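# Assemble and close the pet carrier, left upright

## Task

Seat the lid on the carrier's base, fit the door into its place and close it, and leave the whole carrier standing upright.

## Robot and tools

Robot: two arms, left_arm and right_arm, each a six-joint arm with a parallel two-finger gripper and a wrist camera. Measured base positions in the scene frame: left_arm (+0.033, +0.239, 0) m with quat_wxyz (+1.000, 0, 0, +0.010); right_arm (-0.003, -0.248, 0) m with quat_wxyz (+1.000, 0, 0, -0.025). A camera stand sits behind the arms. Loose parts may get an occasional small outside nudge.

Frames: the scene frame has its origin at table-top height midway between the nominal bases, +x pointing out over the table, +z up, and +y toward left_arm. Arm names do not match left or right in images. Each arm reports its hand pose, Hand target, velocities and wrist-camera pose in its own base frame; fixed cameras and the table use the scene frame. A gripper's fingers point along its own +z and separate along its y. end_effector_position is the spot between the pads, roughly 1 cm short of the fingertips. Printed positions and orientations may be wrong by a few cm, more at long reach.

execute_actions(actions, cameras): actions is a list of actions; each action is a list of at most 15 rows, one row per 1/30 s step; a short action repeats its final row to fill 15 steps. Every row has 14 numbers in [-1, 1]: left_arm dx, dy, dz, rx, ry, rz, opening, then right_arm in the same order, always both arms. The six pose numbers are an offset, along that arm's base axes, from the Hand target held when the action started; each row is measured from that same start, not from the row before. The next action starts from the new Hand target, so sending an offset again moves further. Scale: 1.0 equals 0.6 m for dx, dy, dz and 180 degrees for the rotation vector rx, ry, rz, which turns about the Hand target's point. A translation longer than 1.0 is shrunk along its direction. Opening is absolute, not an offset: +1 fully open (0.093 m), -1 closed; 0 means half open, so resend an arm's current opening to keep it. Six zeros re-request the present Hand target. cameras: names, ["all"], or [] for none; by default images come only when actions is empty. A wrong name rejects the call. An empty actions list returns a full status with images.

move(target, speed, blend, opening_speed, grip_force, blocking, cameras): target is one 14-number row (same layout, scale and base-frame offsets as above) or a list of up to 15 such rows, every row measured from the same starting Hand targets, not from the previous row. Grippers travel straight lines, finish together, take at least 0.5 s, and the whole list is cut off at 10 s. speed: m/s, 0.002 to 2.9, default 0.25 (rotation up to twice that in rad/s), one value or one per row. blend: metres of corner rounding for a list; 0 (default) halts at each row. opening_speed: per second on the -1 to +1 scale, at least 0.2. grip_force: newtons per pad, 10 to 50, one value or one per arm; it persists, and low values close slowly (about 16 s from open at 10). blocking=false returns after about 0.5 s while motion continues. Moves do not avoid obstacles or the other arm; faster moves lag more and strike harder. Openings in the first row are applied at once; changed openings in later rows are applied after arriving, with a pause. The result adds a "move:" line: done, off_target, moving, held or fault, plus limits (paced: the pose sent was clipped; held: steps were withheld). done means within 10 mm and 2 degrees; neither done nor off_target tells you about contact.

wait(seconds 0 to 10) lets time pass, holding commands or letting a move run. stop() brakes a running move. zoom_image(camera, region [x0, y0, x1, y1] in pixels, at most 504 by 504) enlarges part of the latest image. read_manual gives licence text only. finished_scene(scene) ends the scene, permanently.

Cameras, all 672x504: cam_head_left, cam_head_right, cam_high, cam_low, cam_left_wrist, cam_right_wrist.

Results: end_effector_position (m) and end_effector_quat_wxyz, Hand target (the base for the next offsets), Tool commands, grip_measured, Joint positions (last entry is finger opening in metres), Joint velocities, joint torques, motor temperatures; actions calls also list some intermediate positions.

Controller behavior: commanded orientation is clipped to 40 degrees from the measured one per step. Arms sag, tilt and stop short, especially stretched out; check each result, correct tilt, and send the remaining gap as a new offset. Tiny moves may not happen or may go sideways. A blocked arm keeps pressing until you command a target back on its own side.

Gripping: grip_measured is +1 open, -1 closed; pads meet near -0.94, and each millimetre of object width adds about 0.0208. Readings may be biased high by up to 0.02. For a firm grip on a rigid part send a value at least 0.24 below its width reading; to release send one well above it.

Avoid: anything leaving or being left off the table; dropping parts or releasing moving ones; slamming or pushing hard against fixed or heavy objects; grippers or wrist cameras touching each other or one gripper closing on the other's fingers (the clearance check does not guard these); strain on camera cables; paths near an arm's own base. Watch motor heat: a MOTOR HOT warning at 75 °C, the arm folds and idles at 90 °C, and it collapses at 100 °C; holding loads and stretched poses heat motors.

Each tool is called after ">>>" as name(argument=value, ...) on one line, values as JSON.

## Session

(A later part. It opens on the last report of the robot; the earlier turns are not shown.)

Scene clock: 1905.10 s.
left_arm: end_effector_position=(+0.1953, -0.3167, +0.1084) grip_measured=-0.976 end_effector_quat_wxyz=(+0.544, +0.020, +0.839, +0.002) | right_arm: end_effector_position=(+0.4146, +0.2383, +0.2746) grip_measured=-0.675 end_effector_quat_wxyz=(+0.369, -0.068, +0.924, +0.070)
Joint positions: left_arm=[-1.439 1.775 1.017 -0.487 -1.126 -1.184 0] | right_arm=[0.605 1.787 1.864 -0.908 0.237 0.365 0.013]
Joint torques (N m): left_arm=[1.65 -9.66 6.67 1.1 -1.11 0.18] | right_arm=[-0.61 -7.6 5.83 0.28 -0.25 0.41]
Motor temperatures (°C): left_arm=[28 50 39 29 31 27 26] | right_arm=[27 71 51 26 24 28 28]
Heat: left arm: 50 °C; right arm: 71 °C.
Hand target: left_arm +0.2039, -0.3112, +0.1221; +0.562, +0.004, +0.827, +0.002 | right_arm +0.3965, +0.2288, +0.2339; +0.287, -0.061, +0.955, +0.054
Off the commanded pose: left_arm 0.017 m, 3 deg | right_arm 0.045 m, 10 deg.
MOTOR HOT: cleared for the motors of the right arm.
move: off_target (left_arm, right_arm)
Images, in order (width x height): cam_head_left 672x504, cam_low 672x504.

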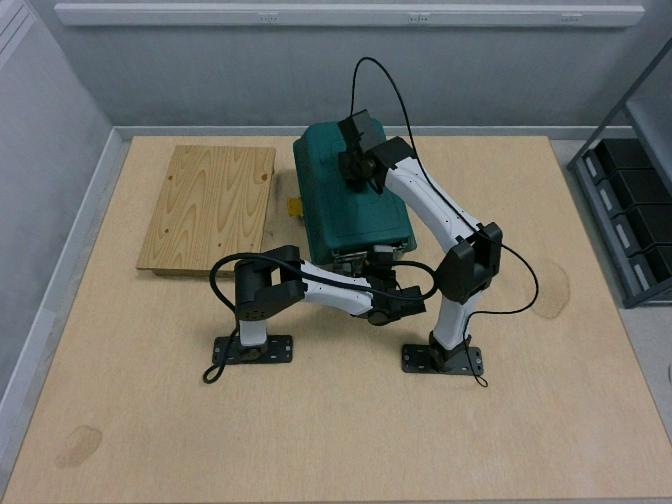

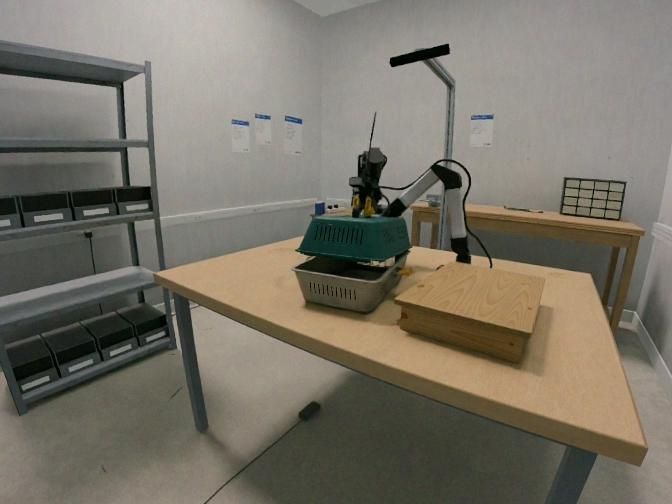

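>>> move(target=[[0.0,0.0,0.0,0,0,0.0,-1, 0.0,0.003,-0.03,0,0.01,0.0,-1]], speed=0.05, cameras=["cam_head_left","cam_low"])

>>> zoom_image(camera="cam_head_left", region=[325, 240, 360, 275])

>>> zoom_image(camera="cam_head_left", region=[390, 225, 425, 260])

>>> zoom_image(camera="cam_low", region=[270, 190, 430, 310])

Scene clock: 1914.30 s.
left_arm: end_effector_position=(+0.1960, -0.3167, +0.1086) grip_measured=-0.976 end_effector_quat_wxyz=(+0.544, +0.019, +0.839, +0.002) | right_arm: end_effector_position=(+0.4169, +0.2387, +0.2725) grip_measured=-0.675 end_effector_quat_wxyz=(+0.369, -0.067, +0.924, +0.070)
Joint positions: left_arm=[-1.437 1.775 1.017 -0.484 -1.126 -1.183 0] | right_arm=[0.602 1.793 1.864 -0.901 0.234 0.365 0.013]
Joint torques (N m): left_arm=[1.44 -9.66 6.64 1.08 -1.1 0.17] | right_arm=[-0.53 -7.06 3.17 0.36 -0.35 0.51]
Motor temperatures (°C): left_arm=[28 51 39 29 31 27 26] | right_arm=[27 69 51 26 24 28 28]
Heat: left arm: 51 °C; right arm: 69 °C.
Hand target: left_arm +0.2038, -0.3113, +0.1221; +0.562, +0.004, +0.827, +0.002 | right_arm +0.3965, +0.2306, +0.2161; +0.272, -0.060, +0.959, +0.055
Off the commanded pose: left_arm 0.017 m, 3 deg | right_arm 0.061 m, 12 deg.
move: off_target (left_arm, right_arm)
Images, in order (width x height): cam_head_left 672x504, cam_low 672x504.

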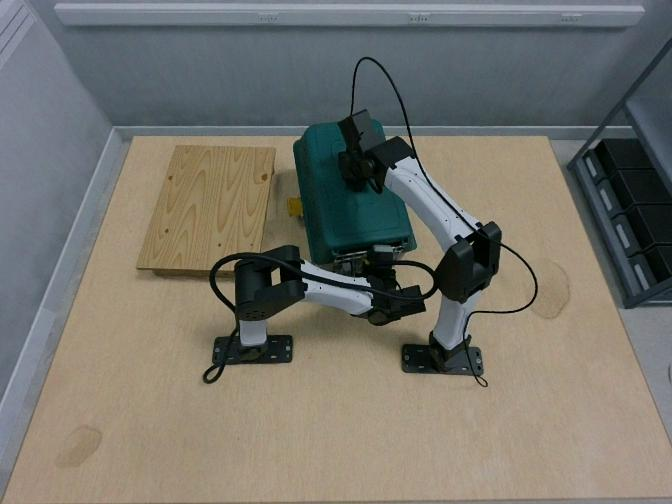

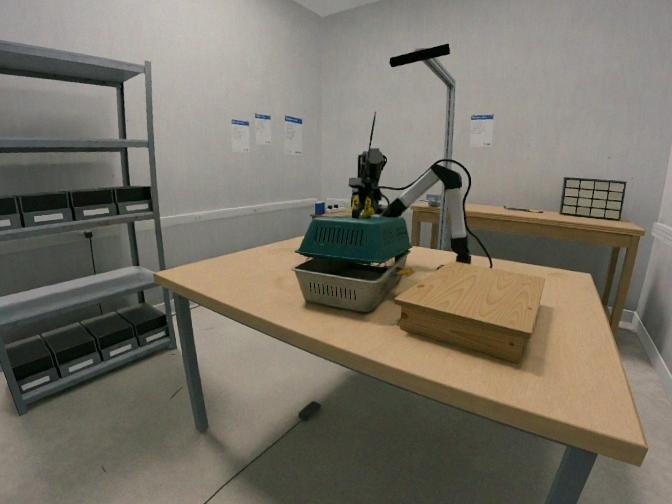

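Scaled by 14.400 from the camera's 672x504 image, which has a finer 960x720 frame.

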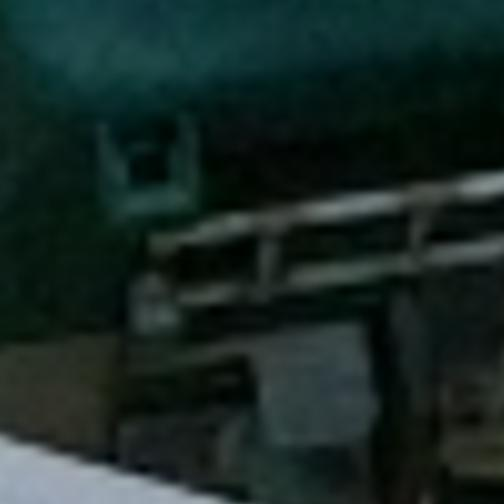

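Scaled by 14.400 from the camera's 672x504 image, which has a finer 960x720 frame.

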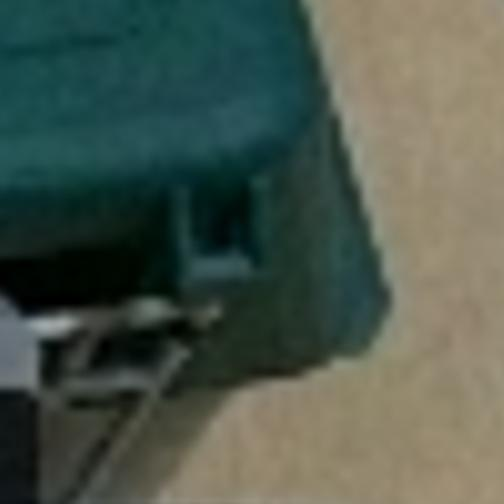

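Scaled by 3.150 from the camera's 672x504 image, which has a finer 960x720 frame.

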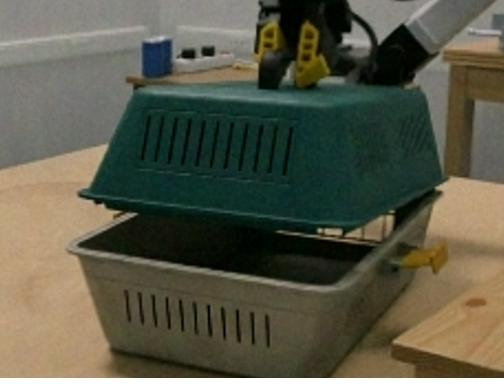

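>>> move(target=[[0.0,0.0,0.0,0,0,0.0,-1, 0.006,0.003,-0.025,0,0.0,0.0,-1]], speed=0.04, cameras=["cam_head_left","cam_low"])

>>> zoom_image(camera="cam_head_left", region=[325, 240, 360, 275])

>>> zoom_image(camera="cam_head_left", region=[390, 225, 425, 260])

>>> zoom_image(camera="cam_low", region=[270, 190, 430, 310])

Scene clock: 1924.47 s.
left_arm: end_effector_position=(+0.1983, -0.3163, +0.1090) grip_measured=-0.976 end_effector_quat_wxyz=(+0.545, +0.015, +0.838, +0.001) | right_arm: end_effector_position=(+0.4236, +0.2422, +0.2660) grip_measured=-0.675 end_effector_quat_wxyz=(+0.379, -0.067, +0.920, +0.075)
Joint positions: left_arm=[-1.43 1.775 1.017 -0.476 -1.126 -1.181 0] | right_arm=[0.6 1.793 1.82 -0.832 0.234 0.36 0.013]
Joint torques (N m): left_arm=[0.8 -9.68 6.63 1.02 -1.09 0.16] | right_arm=[-0.44 -6.86 2.63 0.26 -0.34 0.55]
Motor temperatures (°C): left_arm=[28 51 39 29 31 27 26] | right_arm=[27 67 50 25 24 28 28]
Heat: left arm: 51 °C; right arm: 67 °C.
Hand target: left_arm +0.2040, -0.3112, +0.1222; +0.562, +0.004, +0.827, +0.002 | right_arm +0.4000, +0.2324, +0.2010; +0.272, -0.060, +0.959, +0.055
Off the commanded pose: left_arm 0.015 m, 3 deg | right_arm 0.070 m, 13 deg.
move: off_target (left_arm, right_arm)
Images, in order (width x height): cam_head_left 672x504, cam_low 672x504.

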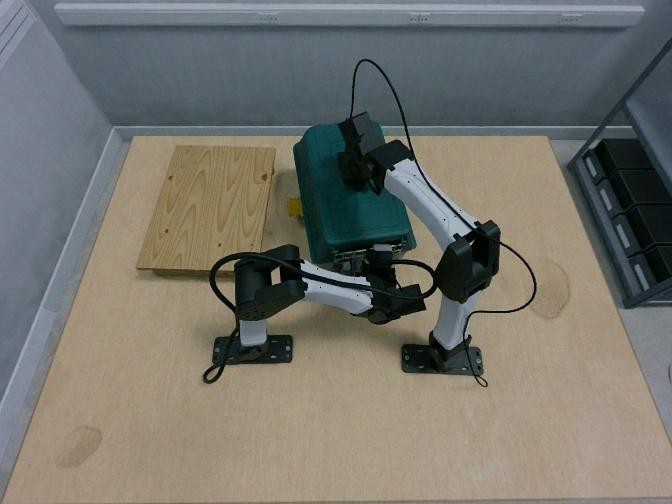

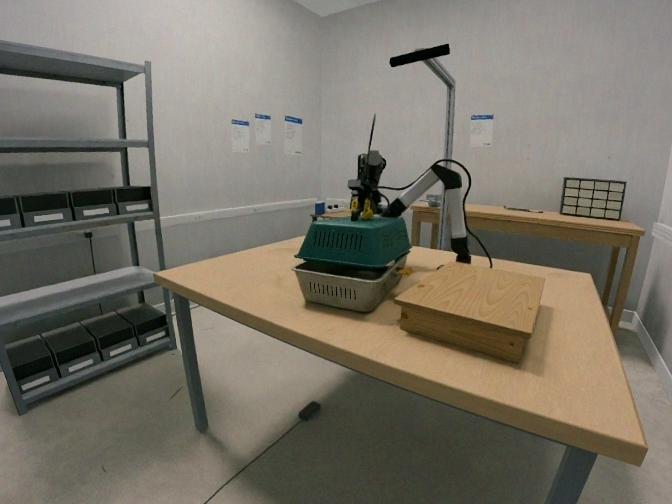

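Scaled by 14.400 from the camera's 672x504 image, which has a finer 960x720 frame.

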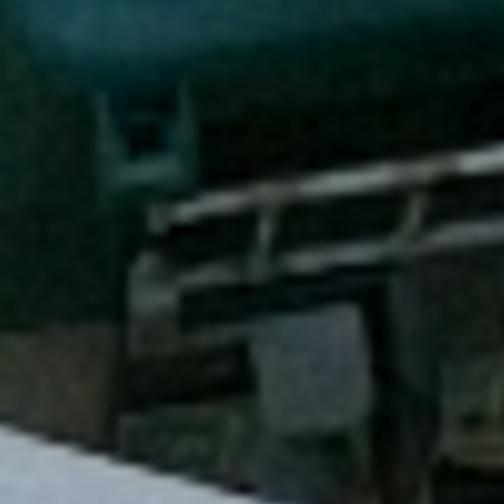

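Scaled by 14.400 from the camera's 672x504 image, which has a finer 960x720 frame.

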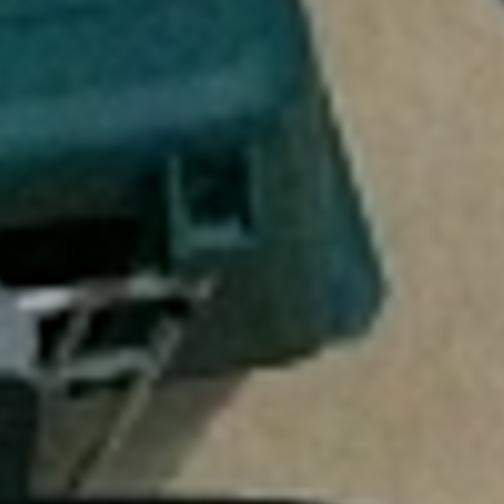

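Scaled by 3.150 from the camera's 672x504 image, which has a finer 960x720 frame.

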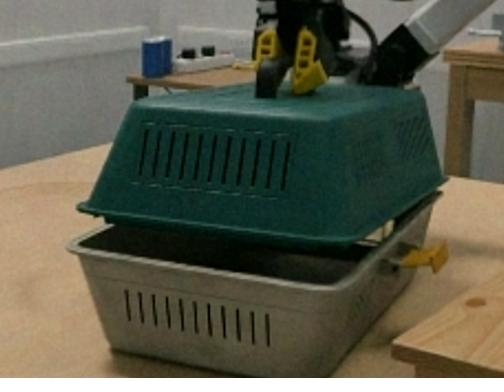

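>>> move(target=[[0.0,0.0,0.0,0,0,0.0,-1, -0.006,-0.003,-0.02,0,0.0,0.0,-1]], speed=0.04, cameras=["cam_head_left","cam_low"])

>>> zoom_image(camera="cam_head_left", region=[325, 240, 360, 275])

>>> zoom_image(camera="cam_head_left", region=[390, 225, 425, 260])

>>> zoom_image(camera="cam_low", region=[270, 190, 430, 310])

Scene clock: 1937.47 s.
left_arm: end_effector_position=(+0.1942, -0.3179, +0.1082) grip_measured=-0.976 end_effector_quat_wxyz=(+0.543, +0.022, +0.840, +0.000) | right_arm: end_effector_position=(+0.4292, +0.2411, +0.2459) grip_measured=-0.675 end_effector_quat_wxyz=(+0.380, -0.066, +0.920, +0.069)
Joint positions: left_arm=[-1.442 1.774 1.017 -0.484 -1.122 -1.181 0] | right_arm=[0.593 1.795 1.741 -0.754 0.241 0.354 0.013]
Joint torques (N m): left_arm=[1.95 -9.58 6.65 1.07 -1.15 0.13] | right_arm=[0.14 -8.75 3.06 0.08 -0.38 0.61]
Motor temperatures (°C): left_arm=[28 51 39 29 31 27 26] | right_arm=[27 65 49 25 24 28 28]
Heat: left arm: 51 °C; right arm: 65 °C.
Hand target: left_arm +0.2040, -0.3112, +0.1221; +0.562, +0.004, +0.827, +0.002 | right_arm +0.3965, +0.2306, +0.1889; +0.272, -0.060, +0.959, +0.055
Off the commanded pose: left_arm 0.018 m, 3 deg | right_arm 0.066 m, 13 deg.
move: off_target (left_arm, right_arm)
Images, in order (width x height): cam_head_left 672x504, cam_low 672x504.

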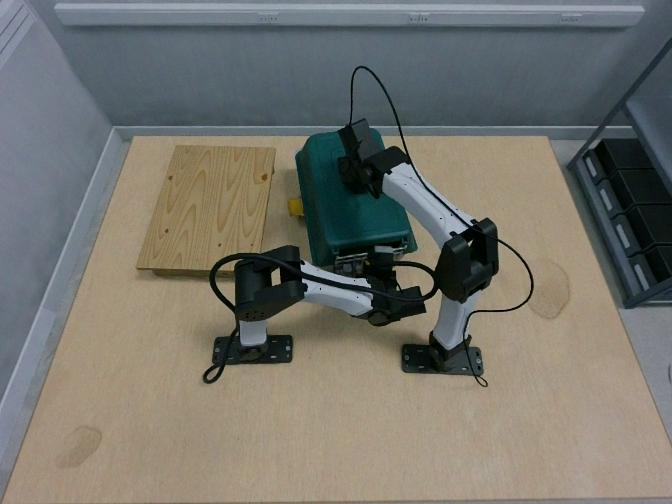

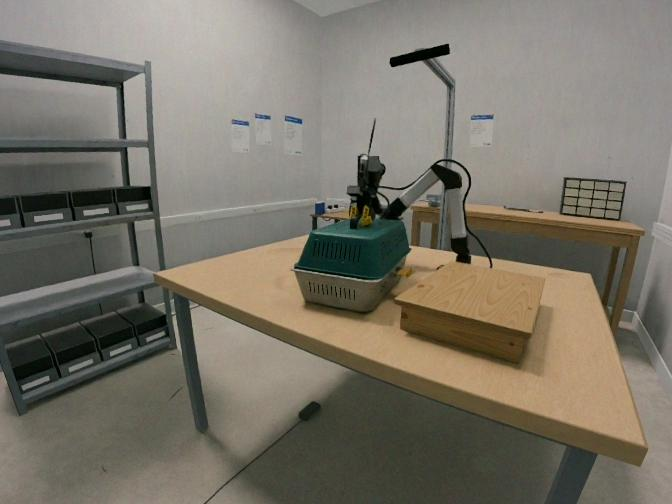

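Scaled by 14.400 from the camera's 672x504 image, which has a finer 960x720 frame.

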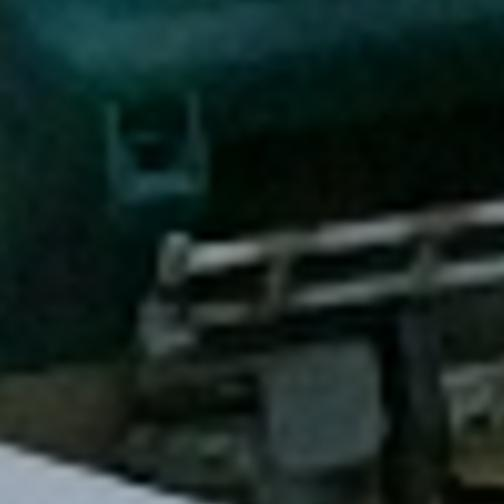

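Scaled by 14.400 from the camera's 672x504 image, which has a finer 960x720 frame.

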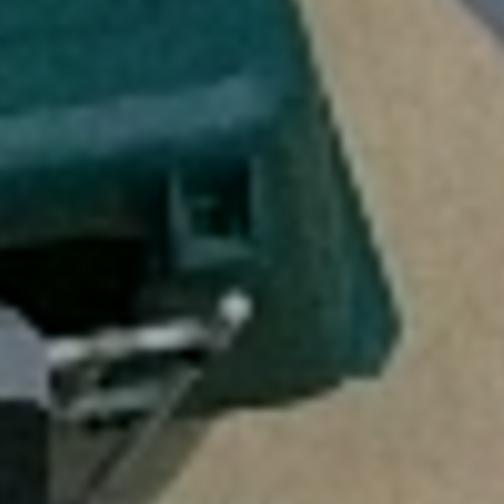

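Scaled by 3.150 from the camera's 672x504 image, which has a finer 960x720 frame.

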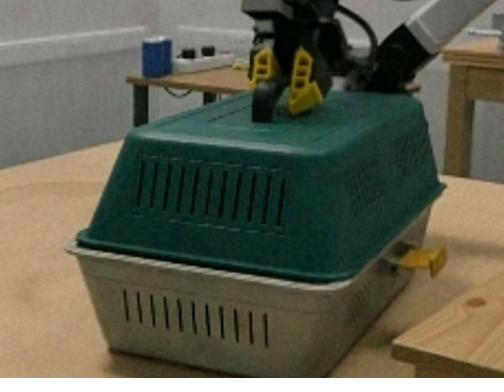

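>>> wait(seconds=0, cameras=["all"])

>>> zoom_image(camera="cam_high", region=[290, 220, 550, 400])

>>> zoom_image(camera="cam_head_left", region=[280, 120, 430, 280])

>>> zoom_image(camera="cam_head_right", region=[290, 120, 440, 290])

>>> zoom_image(camera="cam_low", region=[285, 245, 360, 300])

>>> zoom_image(camera="cam_low", region=[350, 235, 425, 290])

Scene clock: 1976.10 s.
left_arm: end_effector_position=(+0.1942, -0.3179, +0.1082) grip_measured=-0.976 end_effector_quat_wxyz=(+0.543, +0.022, +0.840, +0.000) | right_arm: end_effector_position=(+0.4292, +0.2411, +0.2459) grip_measured=-0.675 end_effector_quat_wxyz=(+0.380, -0.066, +0.920, +0.069)
Joint positions: left_arm=[-1.442 1.774 1.017 -0.484 -1.122 -1.181 0] | right_arm=[0.593 1.795 1.741 -0.754 0.241 0.354 0.013]
Joint torques (N m): left_arm=[1.95 -9.58 6.65 1.07 -1.15 0.13] | right_arm=[0.14 -8.72 3.07 0.09 -0.38 0.61]
Motor temperatures (°C): left_arm=[28 49 39 29 31 27 26] | right_arm=[27 62 47 24 24 28 28]
Heat: left arm: 49 °C; right arm: 62 °C.
Hand target: left_arm +0.2040, -0.3112, +0.1221; +0.562, +0.004, +0.827, +0.002 | right_arm +0.3965, +0.2306, +0.1889; +0.272, -0.060, +0.959, +0.055
Tool commands: left_gripper/opening=-1.0 right_gripper/opening=-1.0
Off the commanded pose: left_arm 0.018 m, 3 deg | right_arm 0.066 m, 13 deg.

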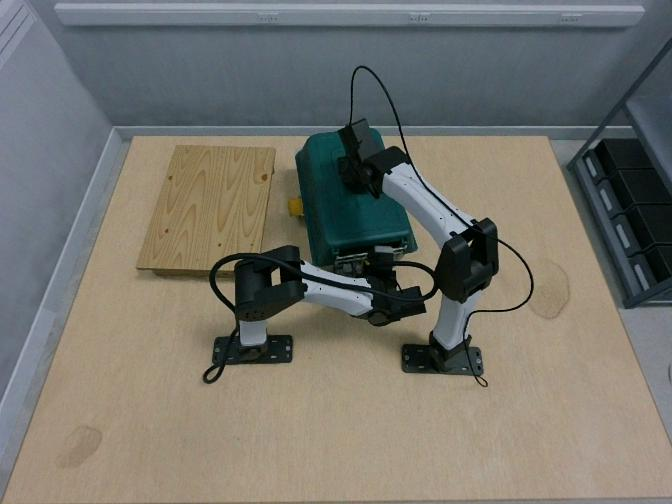

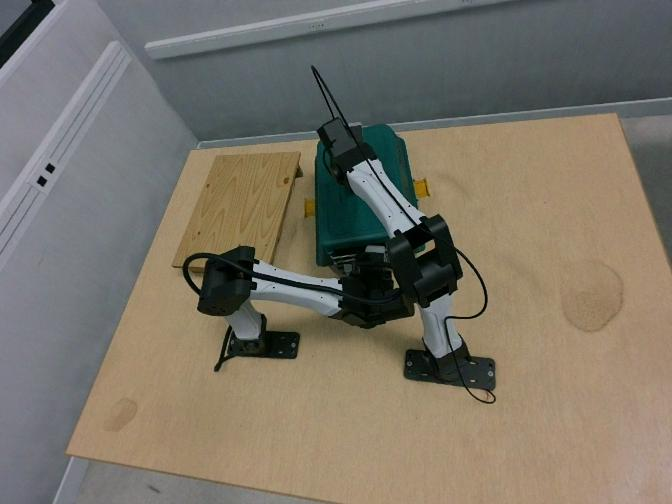

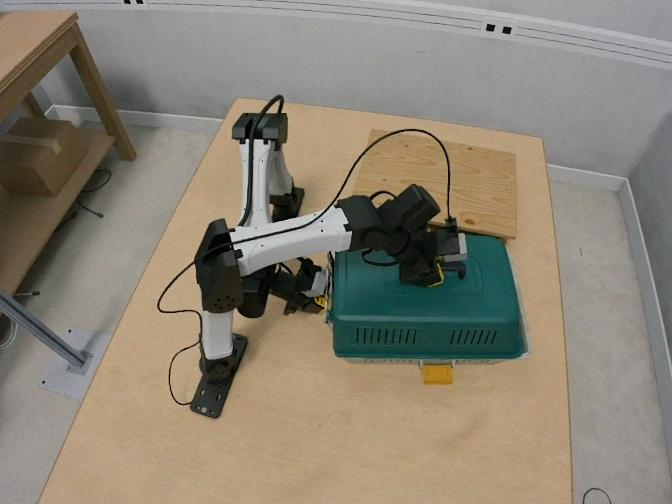

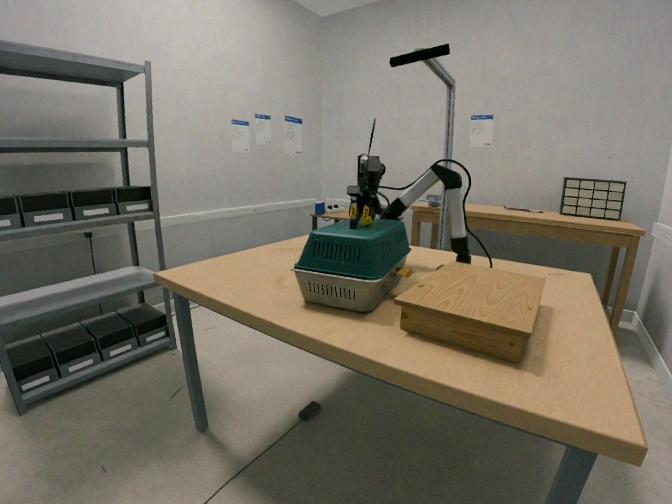

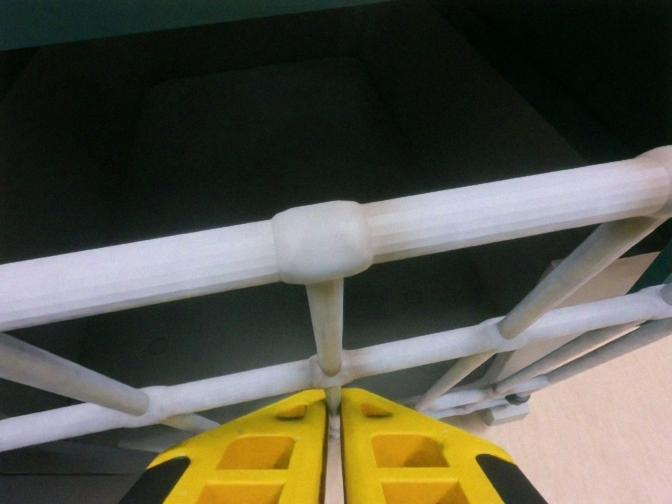

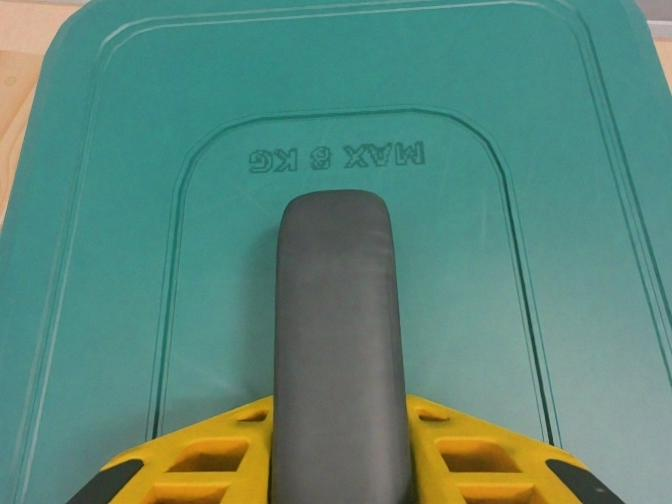

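Scaled by 1.938 from the camera's 672x504 image, which has a finer 960x720 frame.

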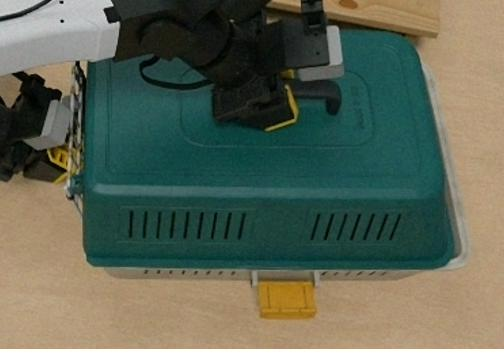

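Scaled by 3.150 from the camera's 672x504 image, which has a finer 960x720 frame.

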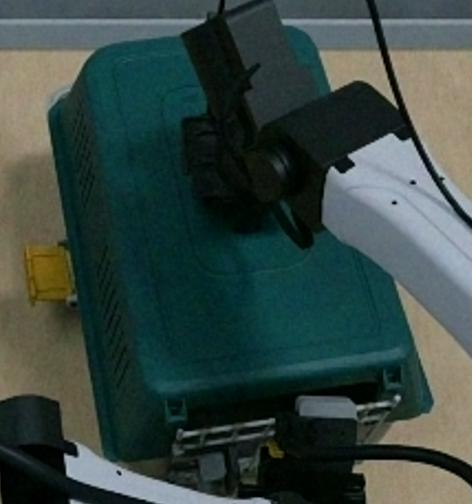

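Scaled by 2.965 from the camera's 672x504 image, which has a finer 960x720 frame.

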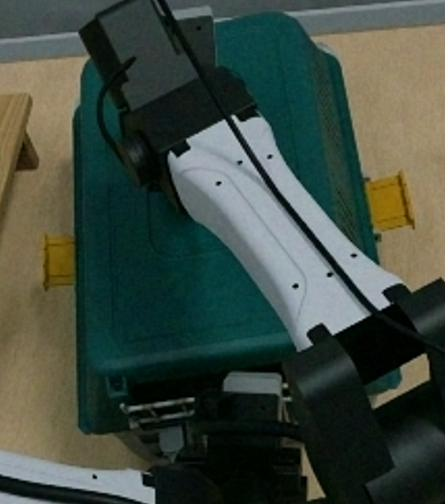

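Scaled by 6.720 from the camera's 672x504 image, which has a finer 960x720 frame.

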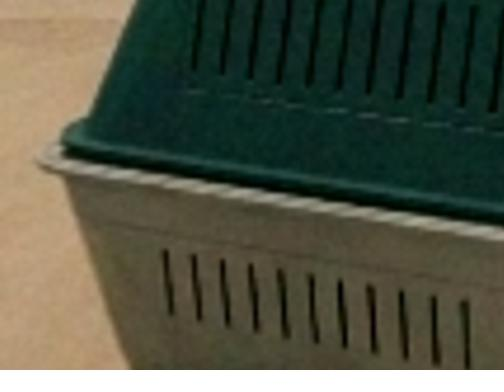

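Scaled by 6.720 from the camera's 672x504 image, which has a finer 960x720 frame.

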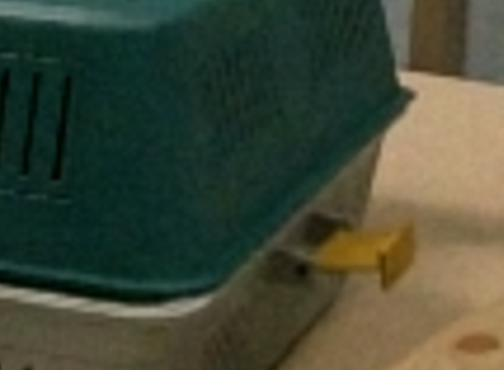

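>>> move(target=[[0.0,0.0,0.0,0,0,0.0,-1, 0.045,0.01,0.1,0,-0.06,0.0,-1],[0.0,0.0,0.0,0,0,0.0,-1, 0.075,0.01,0.18,0,-0.06,0.0,-1]], speed=0.08, cameras=["cam_head_left","cam_low","cam_high"])

>>> zoom_image(camera="cam_head_left", region=[300, 215, 430, 295])

>>> zoom_image(camera="cam_low", region=[270, 190, 430, 310])

>>> zoom_image(camera="cam_high", region=[290, 220, 550, 400])

Scene clock: 1996.03 s.
left_arm: end_effector_position=(+0.1982, -0.3160, +0.1086) grip_measured=-0.976 end_effector_quat_wxyz=(+0.543, +0.016, +0.839, +0.002) | right_arm: end_effector_position=(+0.4369, +0.2375, +0.2821) grip_measured=-0.675 end_effector_quat_wxyz=(+0.344, -0.069, +0.935, +0.041)
Joint positions: left_arm=[-1.43 1.774 1.017 -0.48 -1.123 -1.182 0] | right_arm=[0.582 1.966 2.18 -1.115 0.25 0.346 0.013]
Joint torques (N m): left_arm=[0.73 -9.59 6.65 1.05 -1.14 0.16] | right_arm=[-0.36 -11.54 9.59 1.37 0.14 -0.15]
Motor temperatures (°C): left_arm=[28 49 39 29 31 27 26] | right_arm=[27 61 47 24 24 28 28]
Heat: left arm: 49 °C; right arm: 61 °C.
Hand target: left_arm +0.2038, -0.3112, +0.1221; +0.562, +0.004, +0.827, +0.002 | right_arm +0.4414, +0.2367, +0.2971; +0.361, -0.065, +0.929, +0.049
Off the commanded pose: left_arm 0.015 m, 3 deg | right_arm 0.016 m, 2 deg.
move: off_target (left_arm, right_arm)
Images, in order (width x height): cam_head_left 672x504, cam_high 672x504, cam_low 672x504.

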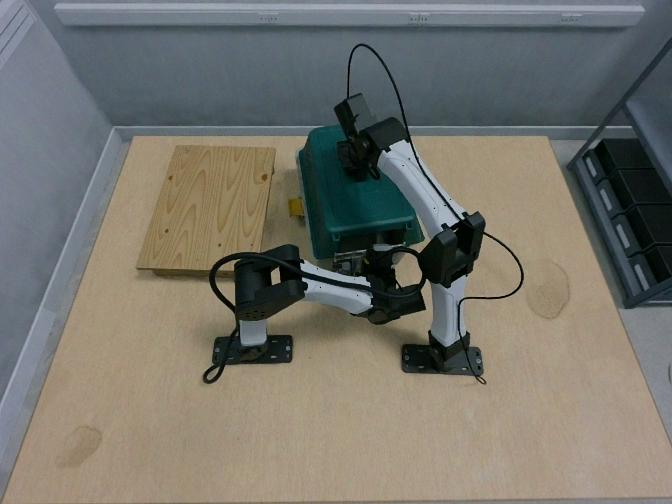

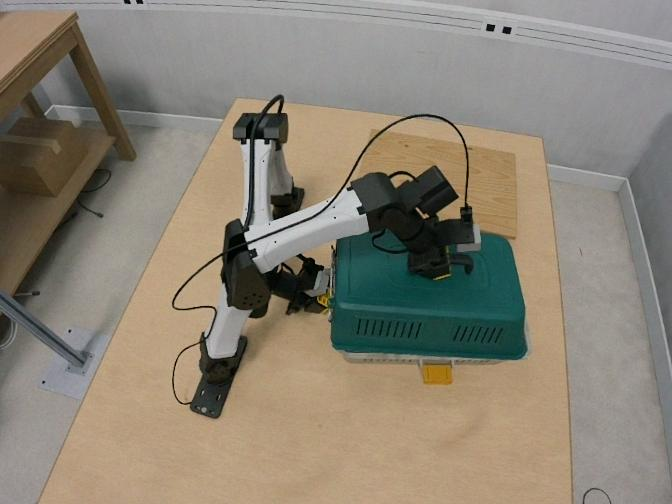

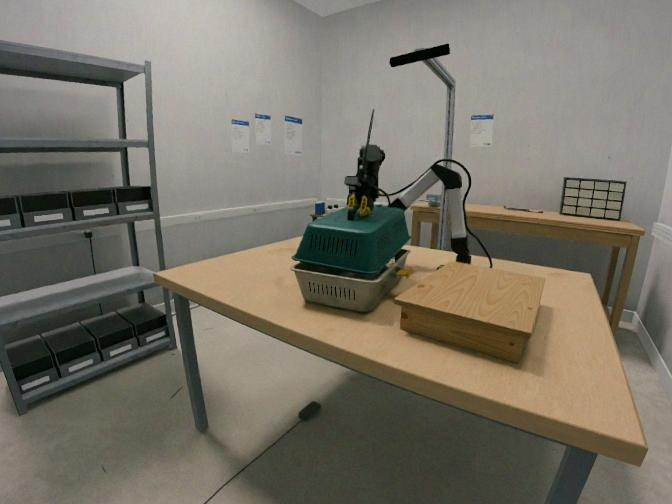

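Scaled by 3.877 from the camera's 672x504 image, which has a finer 960x720 frame.

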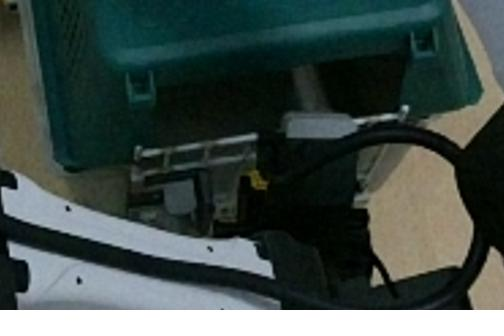

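Scaled by 3.150 from the camera's 672x504 image, which has a finer 960x720 frame.

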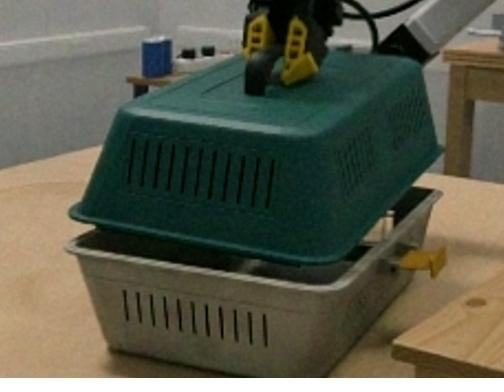

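Scaled by 1.938 from the camera's 672x504 image, which has a finer 960x720 frame.

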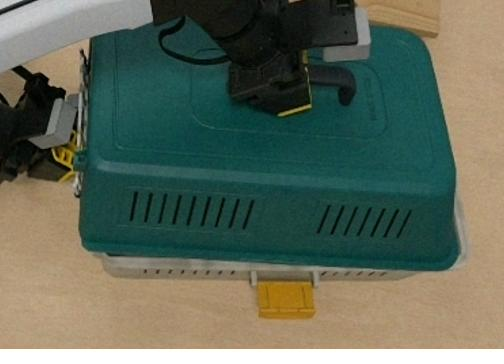

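>>> move(target=[[0.025,0.0,0.004,0,0,0.0,-1, 0.012,0.002,0.0,0,-0.008,0.0,-1]], speed=0.05, cameras=["cam_head_left","cam_low","cam_high","cam_left_wrist"])

>>> zoom_image(camera="cam_head_left", region=[300, 215, 430, 295])

>>> zoom_image(camera="cam_low", region=[270, 190, 430, 310])

>>> zoom_image(camera="cam_high", region=[290, 220, 550, 400])

Scene clock: 2006.67 s.
left_arm: end_effector_position=(+0.2079, -0.3167, +0.1091) grip_measured=-0.976 end_effector_quat_wxyz=(+0.544, +0.020, +0.839, +0.003) | right_arm: end_effector_position=(+0.4431, +0.2382, +0.2868) grip_measured=-0.675 end_effector_quat_wxyz=(+0.358, -0.072, +0.930, +0.044)
Joint positions: left_arm=[-1.4 1.767 1.002 -0.408 -1.111 -1.104 0] | right_arm=[0.576 1.966 2.18 -1.083 0.25 0.33 0.013]
Joint torques (N m): left_arm=[2.35 -10 6.75 1.42 -1.04 0.41] | right_arm=[-0.13 -11.12 8.85 1.51 0.21 -0.1]
Motor temperatures (°C): left_arm=[28 49 39 29 31 27 26] | right_arm=[27 64 52 26 24 28 28]
Heat: left arm: 49 °C; right arm: 64 °C.
Hand target: left_arm +0.2189, -0.3112, +0.1246; +0.562, +0.004, +0.827, +0.002 | right_arm +0.4486, +0.2378, +0.2971; +0.373, -0.066, +0.924, +0.048
Off the commanded pose: left_arm 0.020 m, 3 deg | right_arm 0.012 m, 2 deg.
move: off_target (left_arm, right_arm)
Images, in order (width x height): cam_head_left 672x504, cam_high 672x504, cam_low 672x504, cam_left_wrist 672x504.

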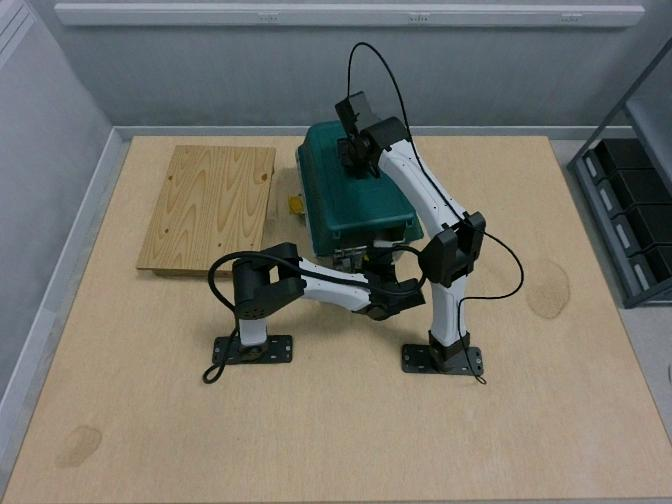

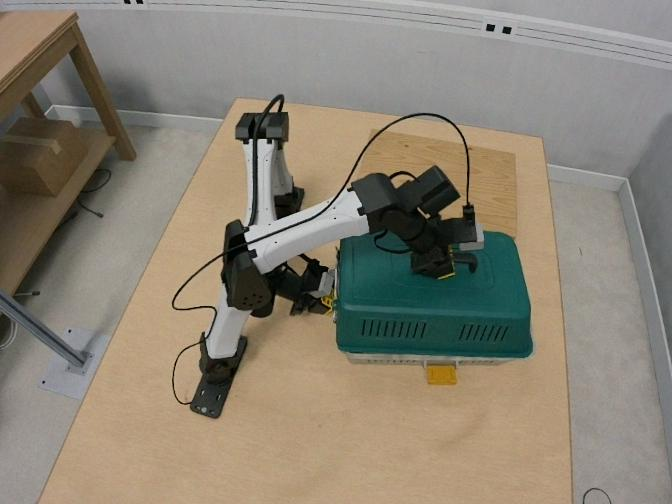

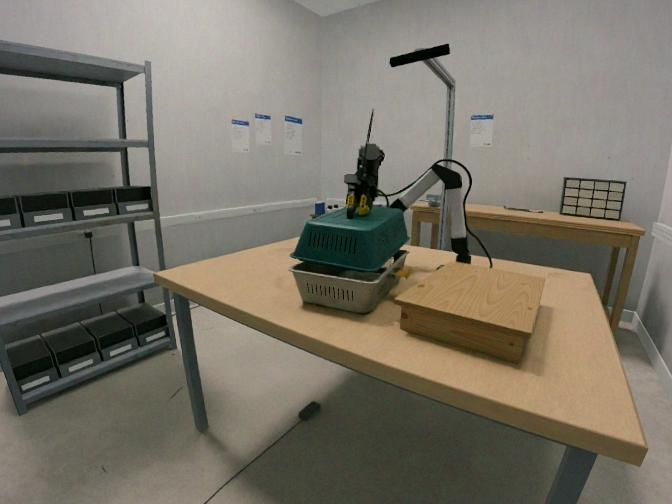

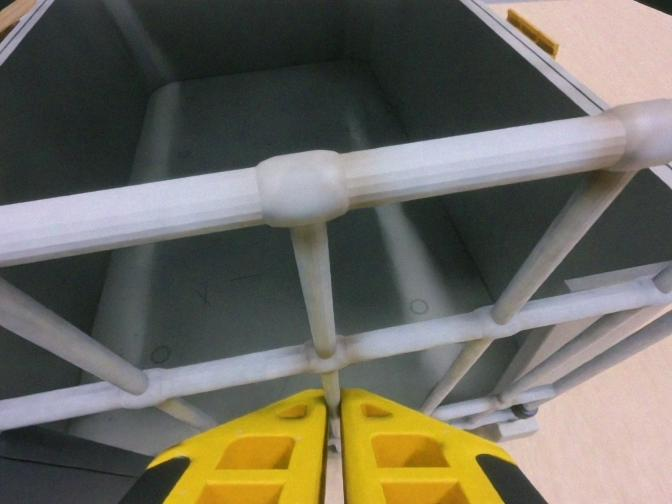

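Scaled by 3.877 from the camera's 672x504 image, which has a finer 960x720 frame.

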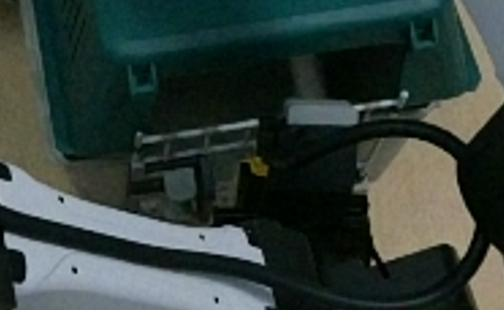

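Scaled by 3.150 from the camera's 672x504 image, which has a finer 960x720 frame.

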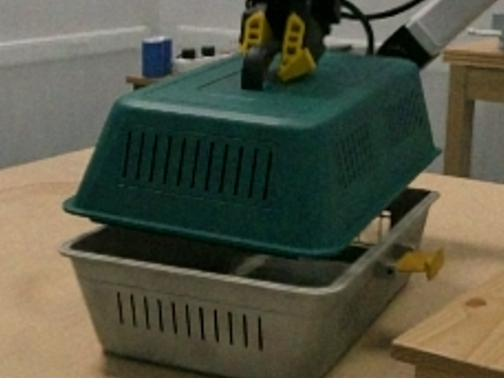

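Scaled by 1.938 from the camera's 672x504 image, which has a finer 960x720 frame.

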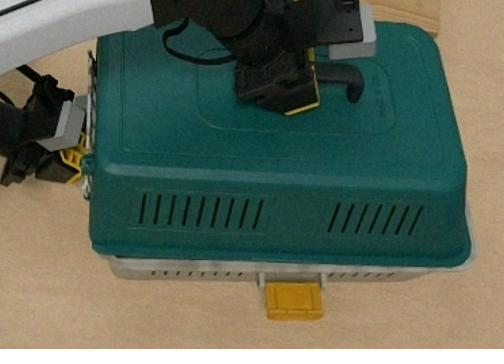

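>>> wait(seconds=0, cameras=["cam_head_right","cam_head_left","cam_high"])

>>> zoom_image(camera="cam_head_right", region=[310, 220, 410, 295])

>>> zoom_image(camera="cam_head_left", region=[325, 230, 420, 300])

>>> zoom_image(camera="cam_high", region=[300, 230, 370, 380])

Scene clock: 2038.77 s.
left_arm: end_effector_position=(+0.2079, -0.3167, +0.1090) grip_measured=-0.976 end_effector_quat_wxyz=(+0.544, +0.020, +0.839, +0.003) | right_arm: end_effector_position=(+0.4431, +0.2382, +0.2868) grip_measured=-0.675 end_effector_quat_wxyz=(+0.358, -0.072, +0.930, +0.044)
Joint positions: left_arm=[-1.4 1.767 1.002 -0.407 -1.111 -1.104 0] | right_arm=[0.576 1.966 2.18 -1.083 0.25 0.33 0.013]
Joint torques (N m): left_arm=[2.36 -10.03 6.74 1.39 -1.05 0.36] | right_arm=[-0.13 -11.12 8.84 1.51 0.21 -0.1]
Motor temperatures (°C): left_arm=[28 48 39 30 31 27 26] | right_arm=[27 67 57 28 24 28 28]
Heat: left arm: 48 °C; right arm: 67 °C.
Hand target: left_arm +0.2189, -0.3111, +0.1245; +0.562, +0.004, +0.827, +0.002 | right_arm +0.4486, +0.2378, +0.2971; +0.373, -0.066, +0.924, +0.048
Tool commands: left_gripper/opening=-1.0 right_gripper/opening=-1.0
Off the commanded pose: left_arm 0.020 m, 3 deg | right_arm 0.012 m, 2 deg.
Images, in order (width x height): cam_head_left 672x504, cam_head_right 672x504, cam_high 672x504.

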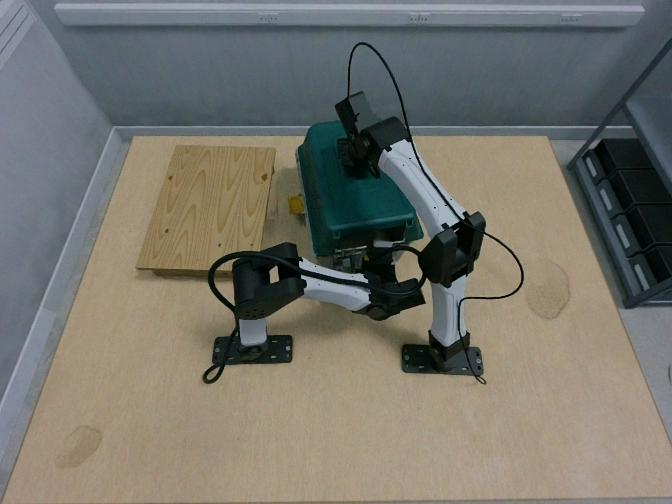

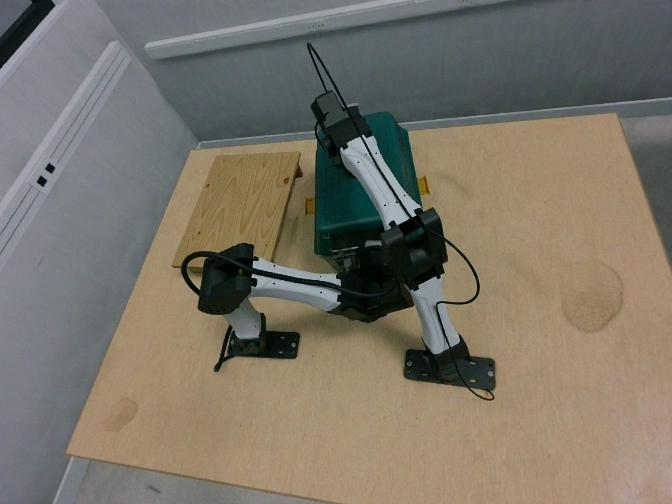

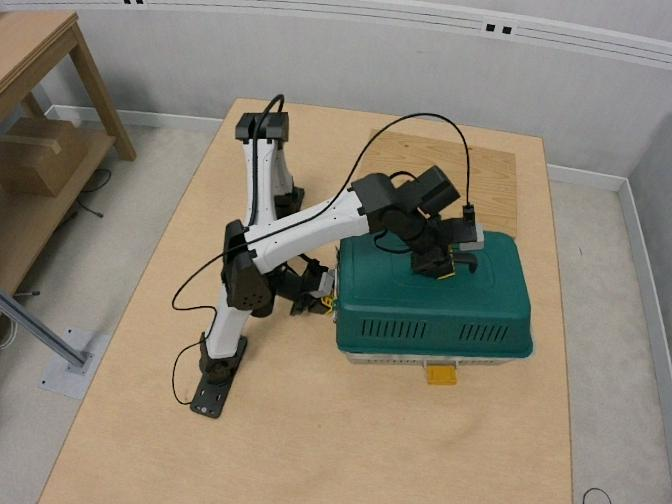

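Scaled by 5.040 from the camera's 672x504 image, which has a finer 960x720 frame.

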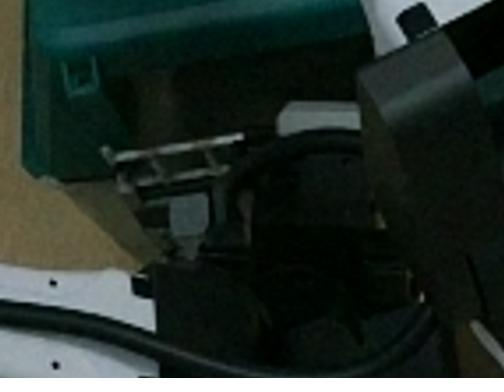

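Scaled by 5.305 from the camera's 672x504 image, which has a finer 960x720 frame.

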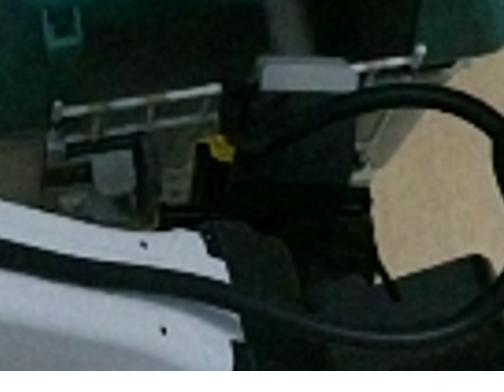

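Scaled by 3.360 from the camera's 672x504 image, which has a finer 960x720 frame.

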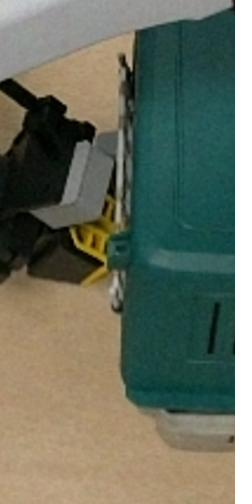

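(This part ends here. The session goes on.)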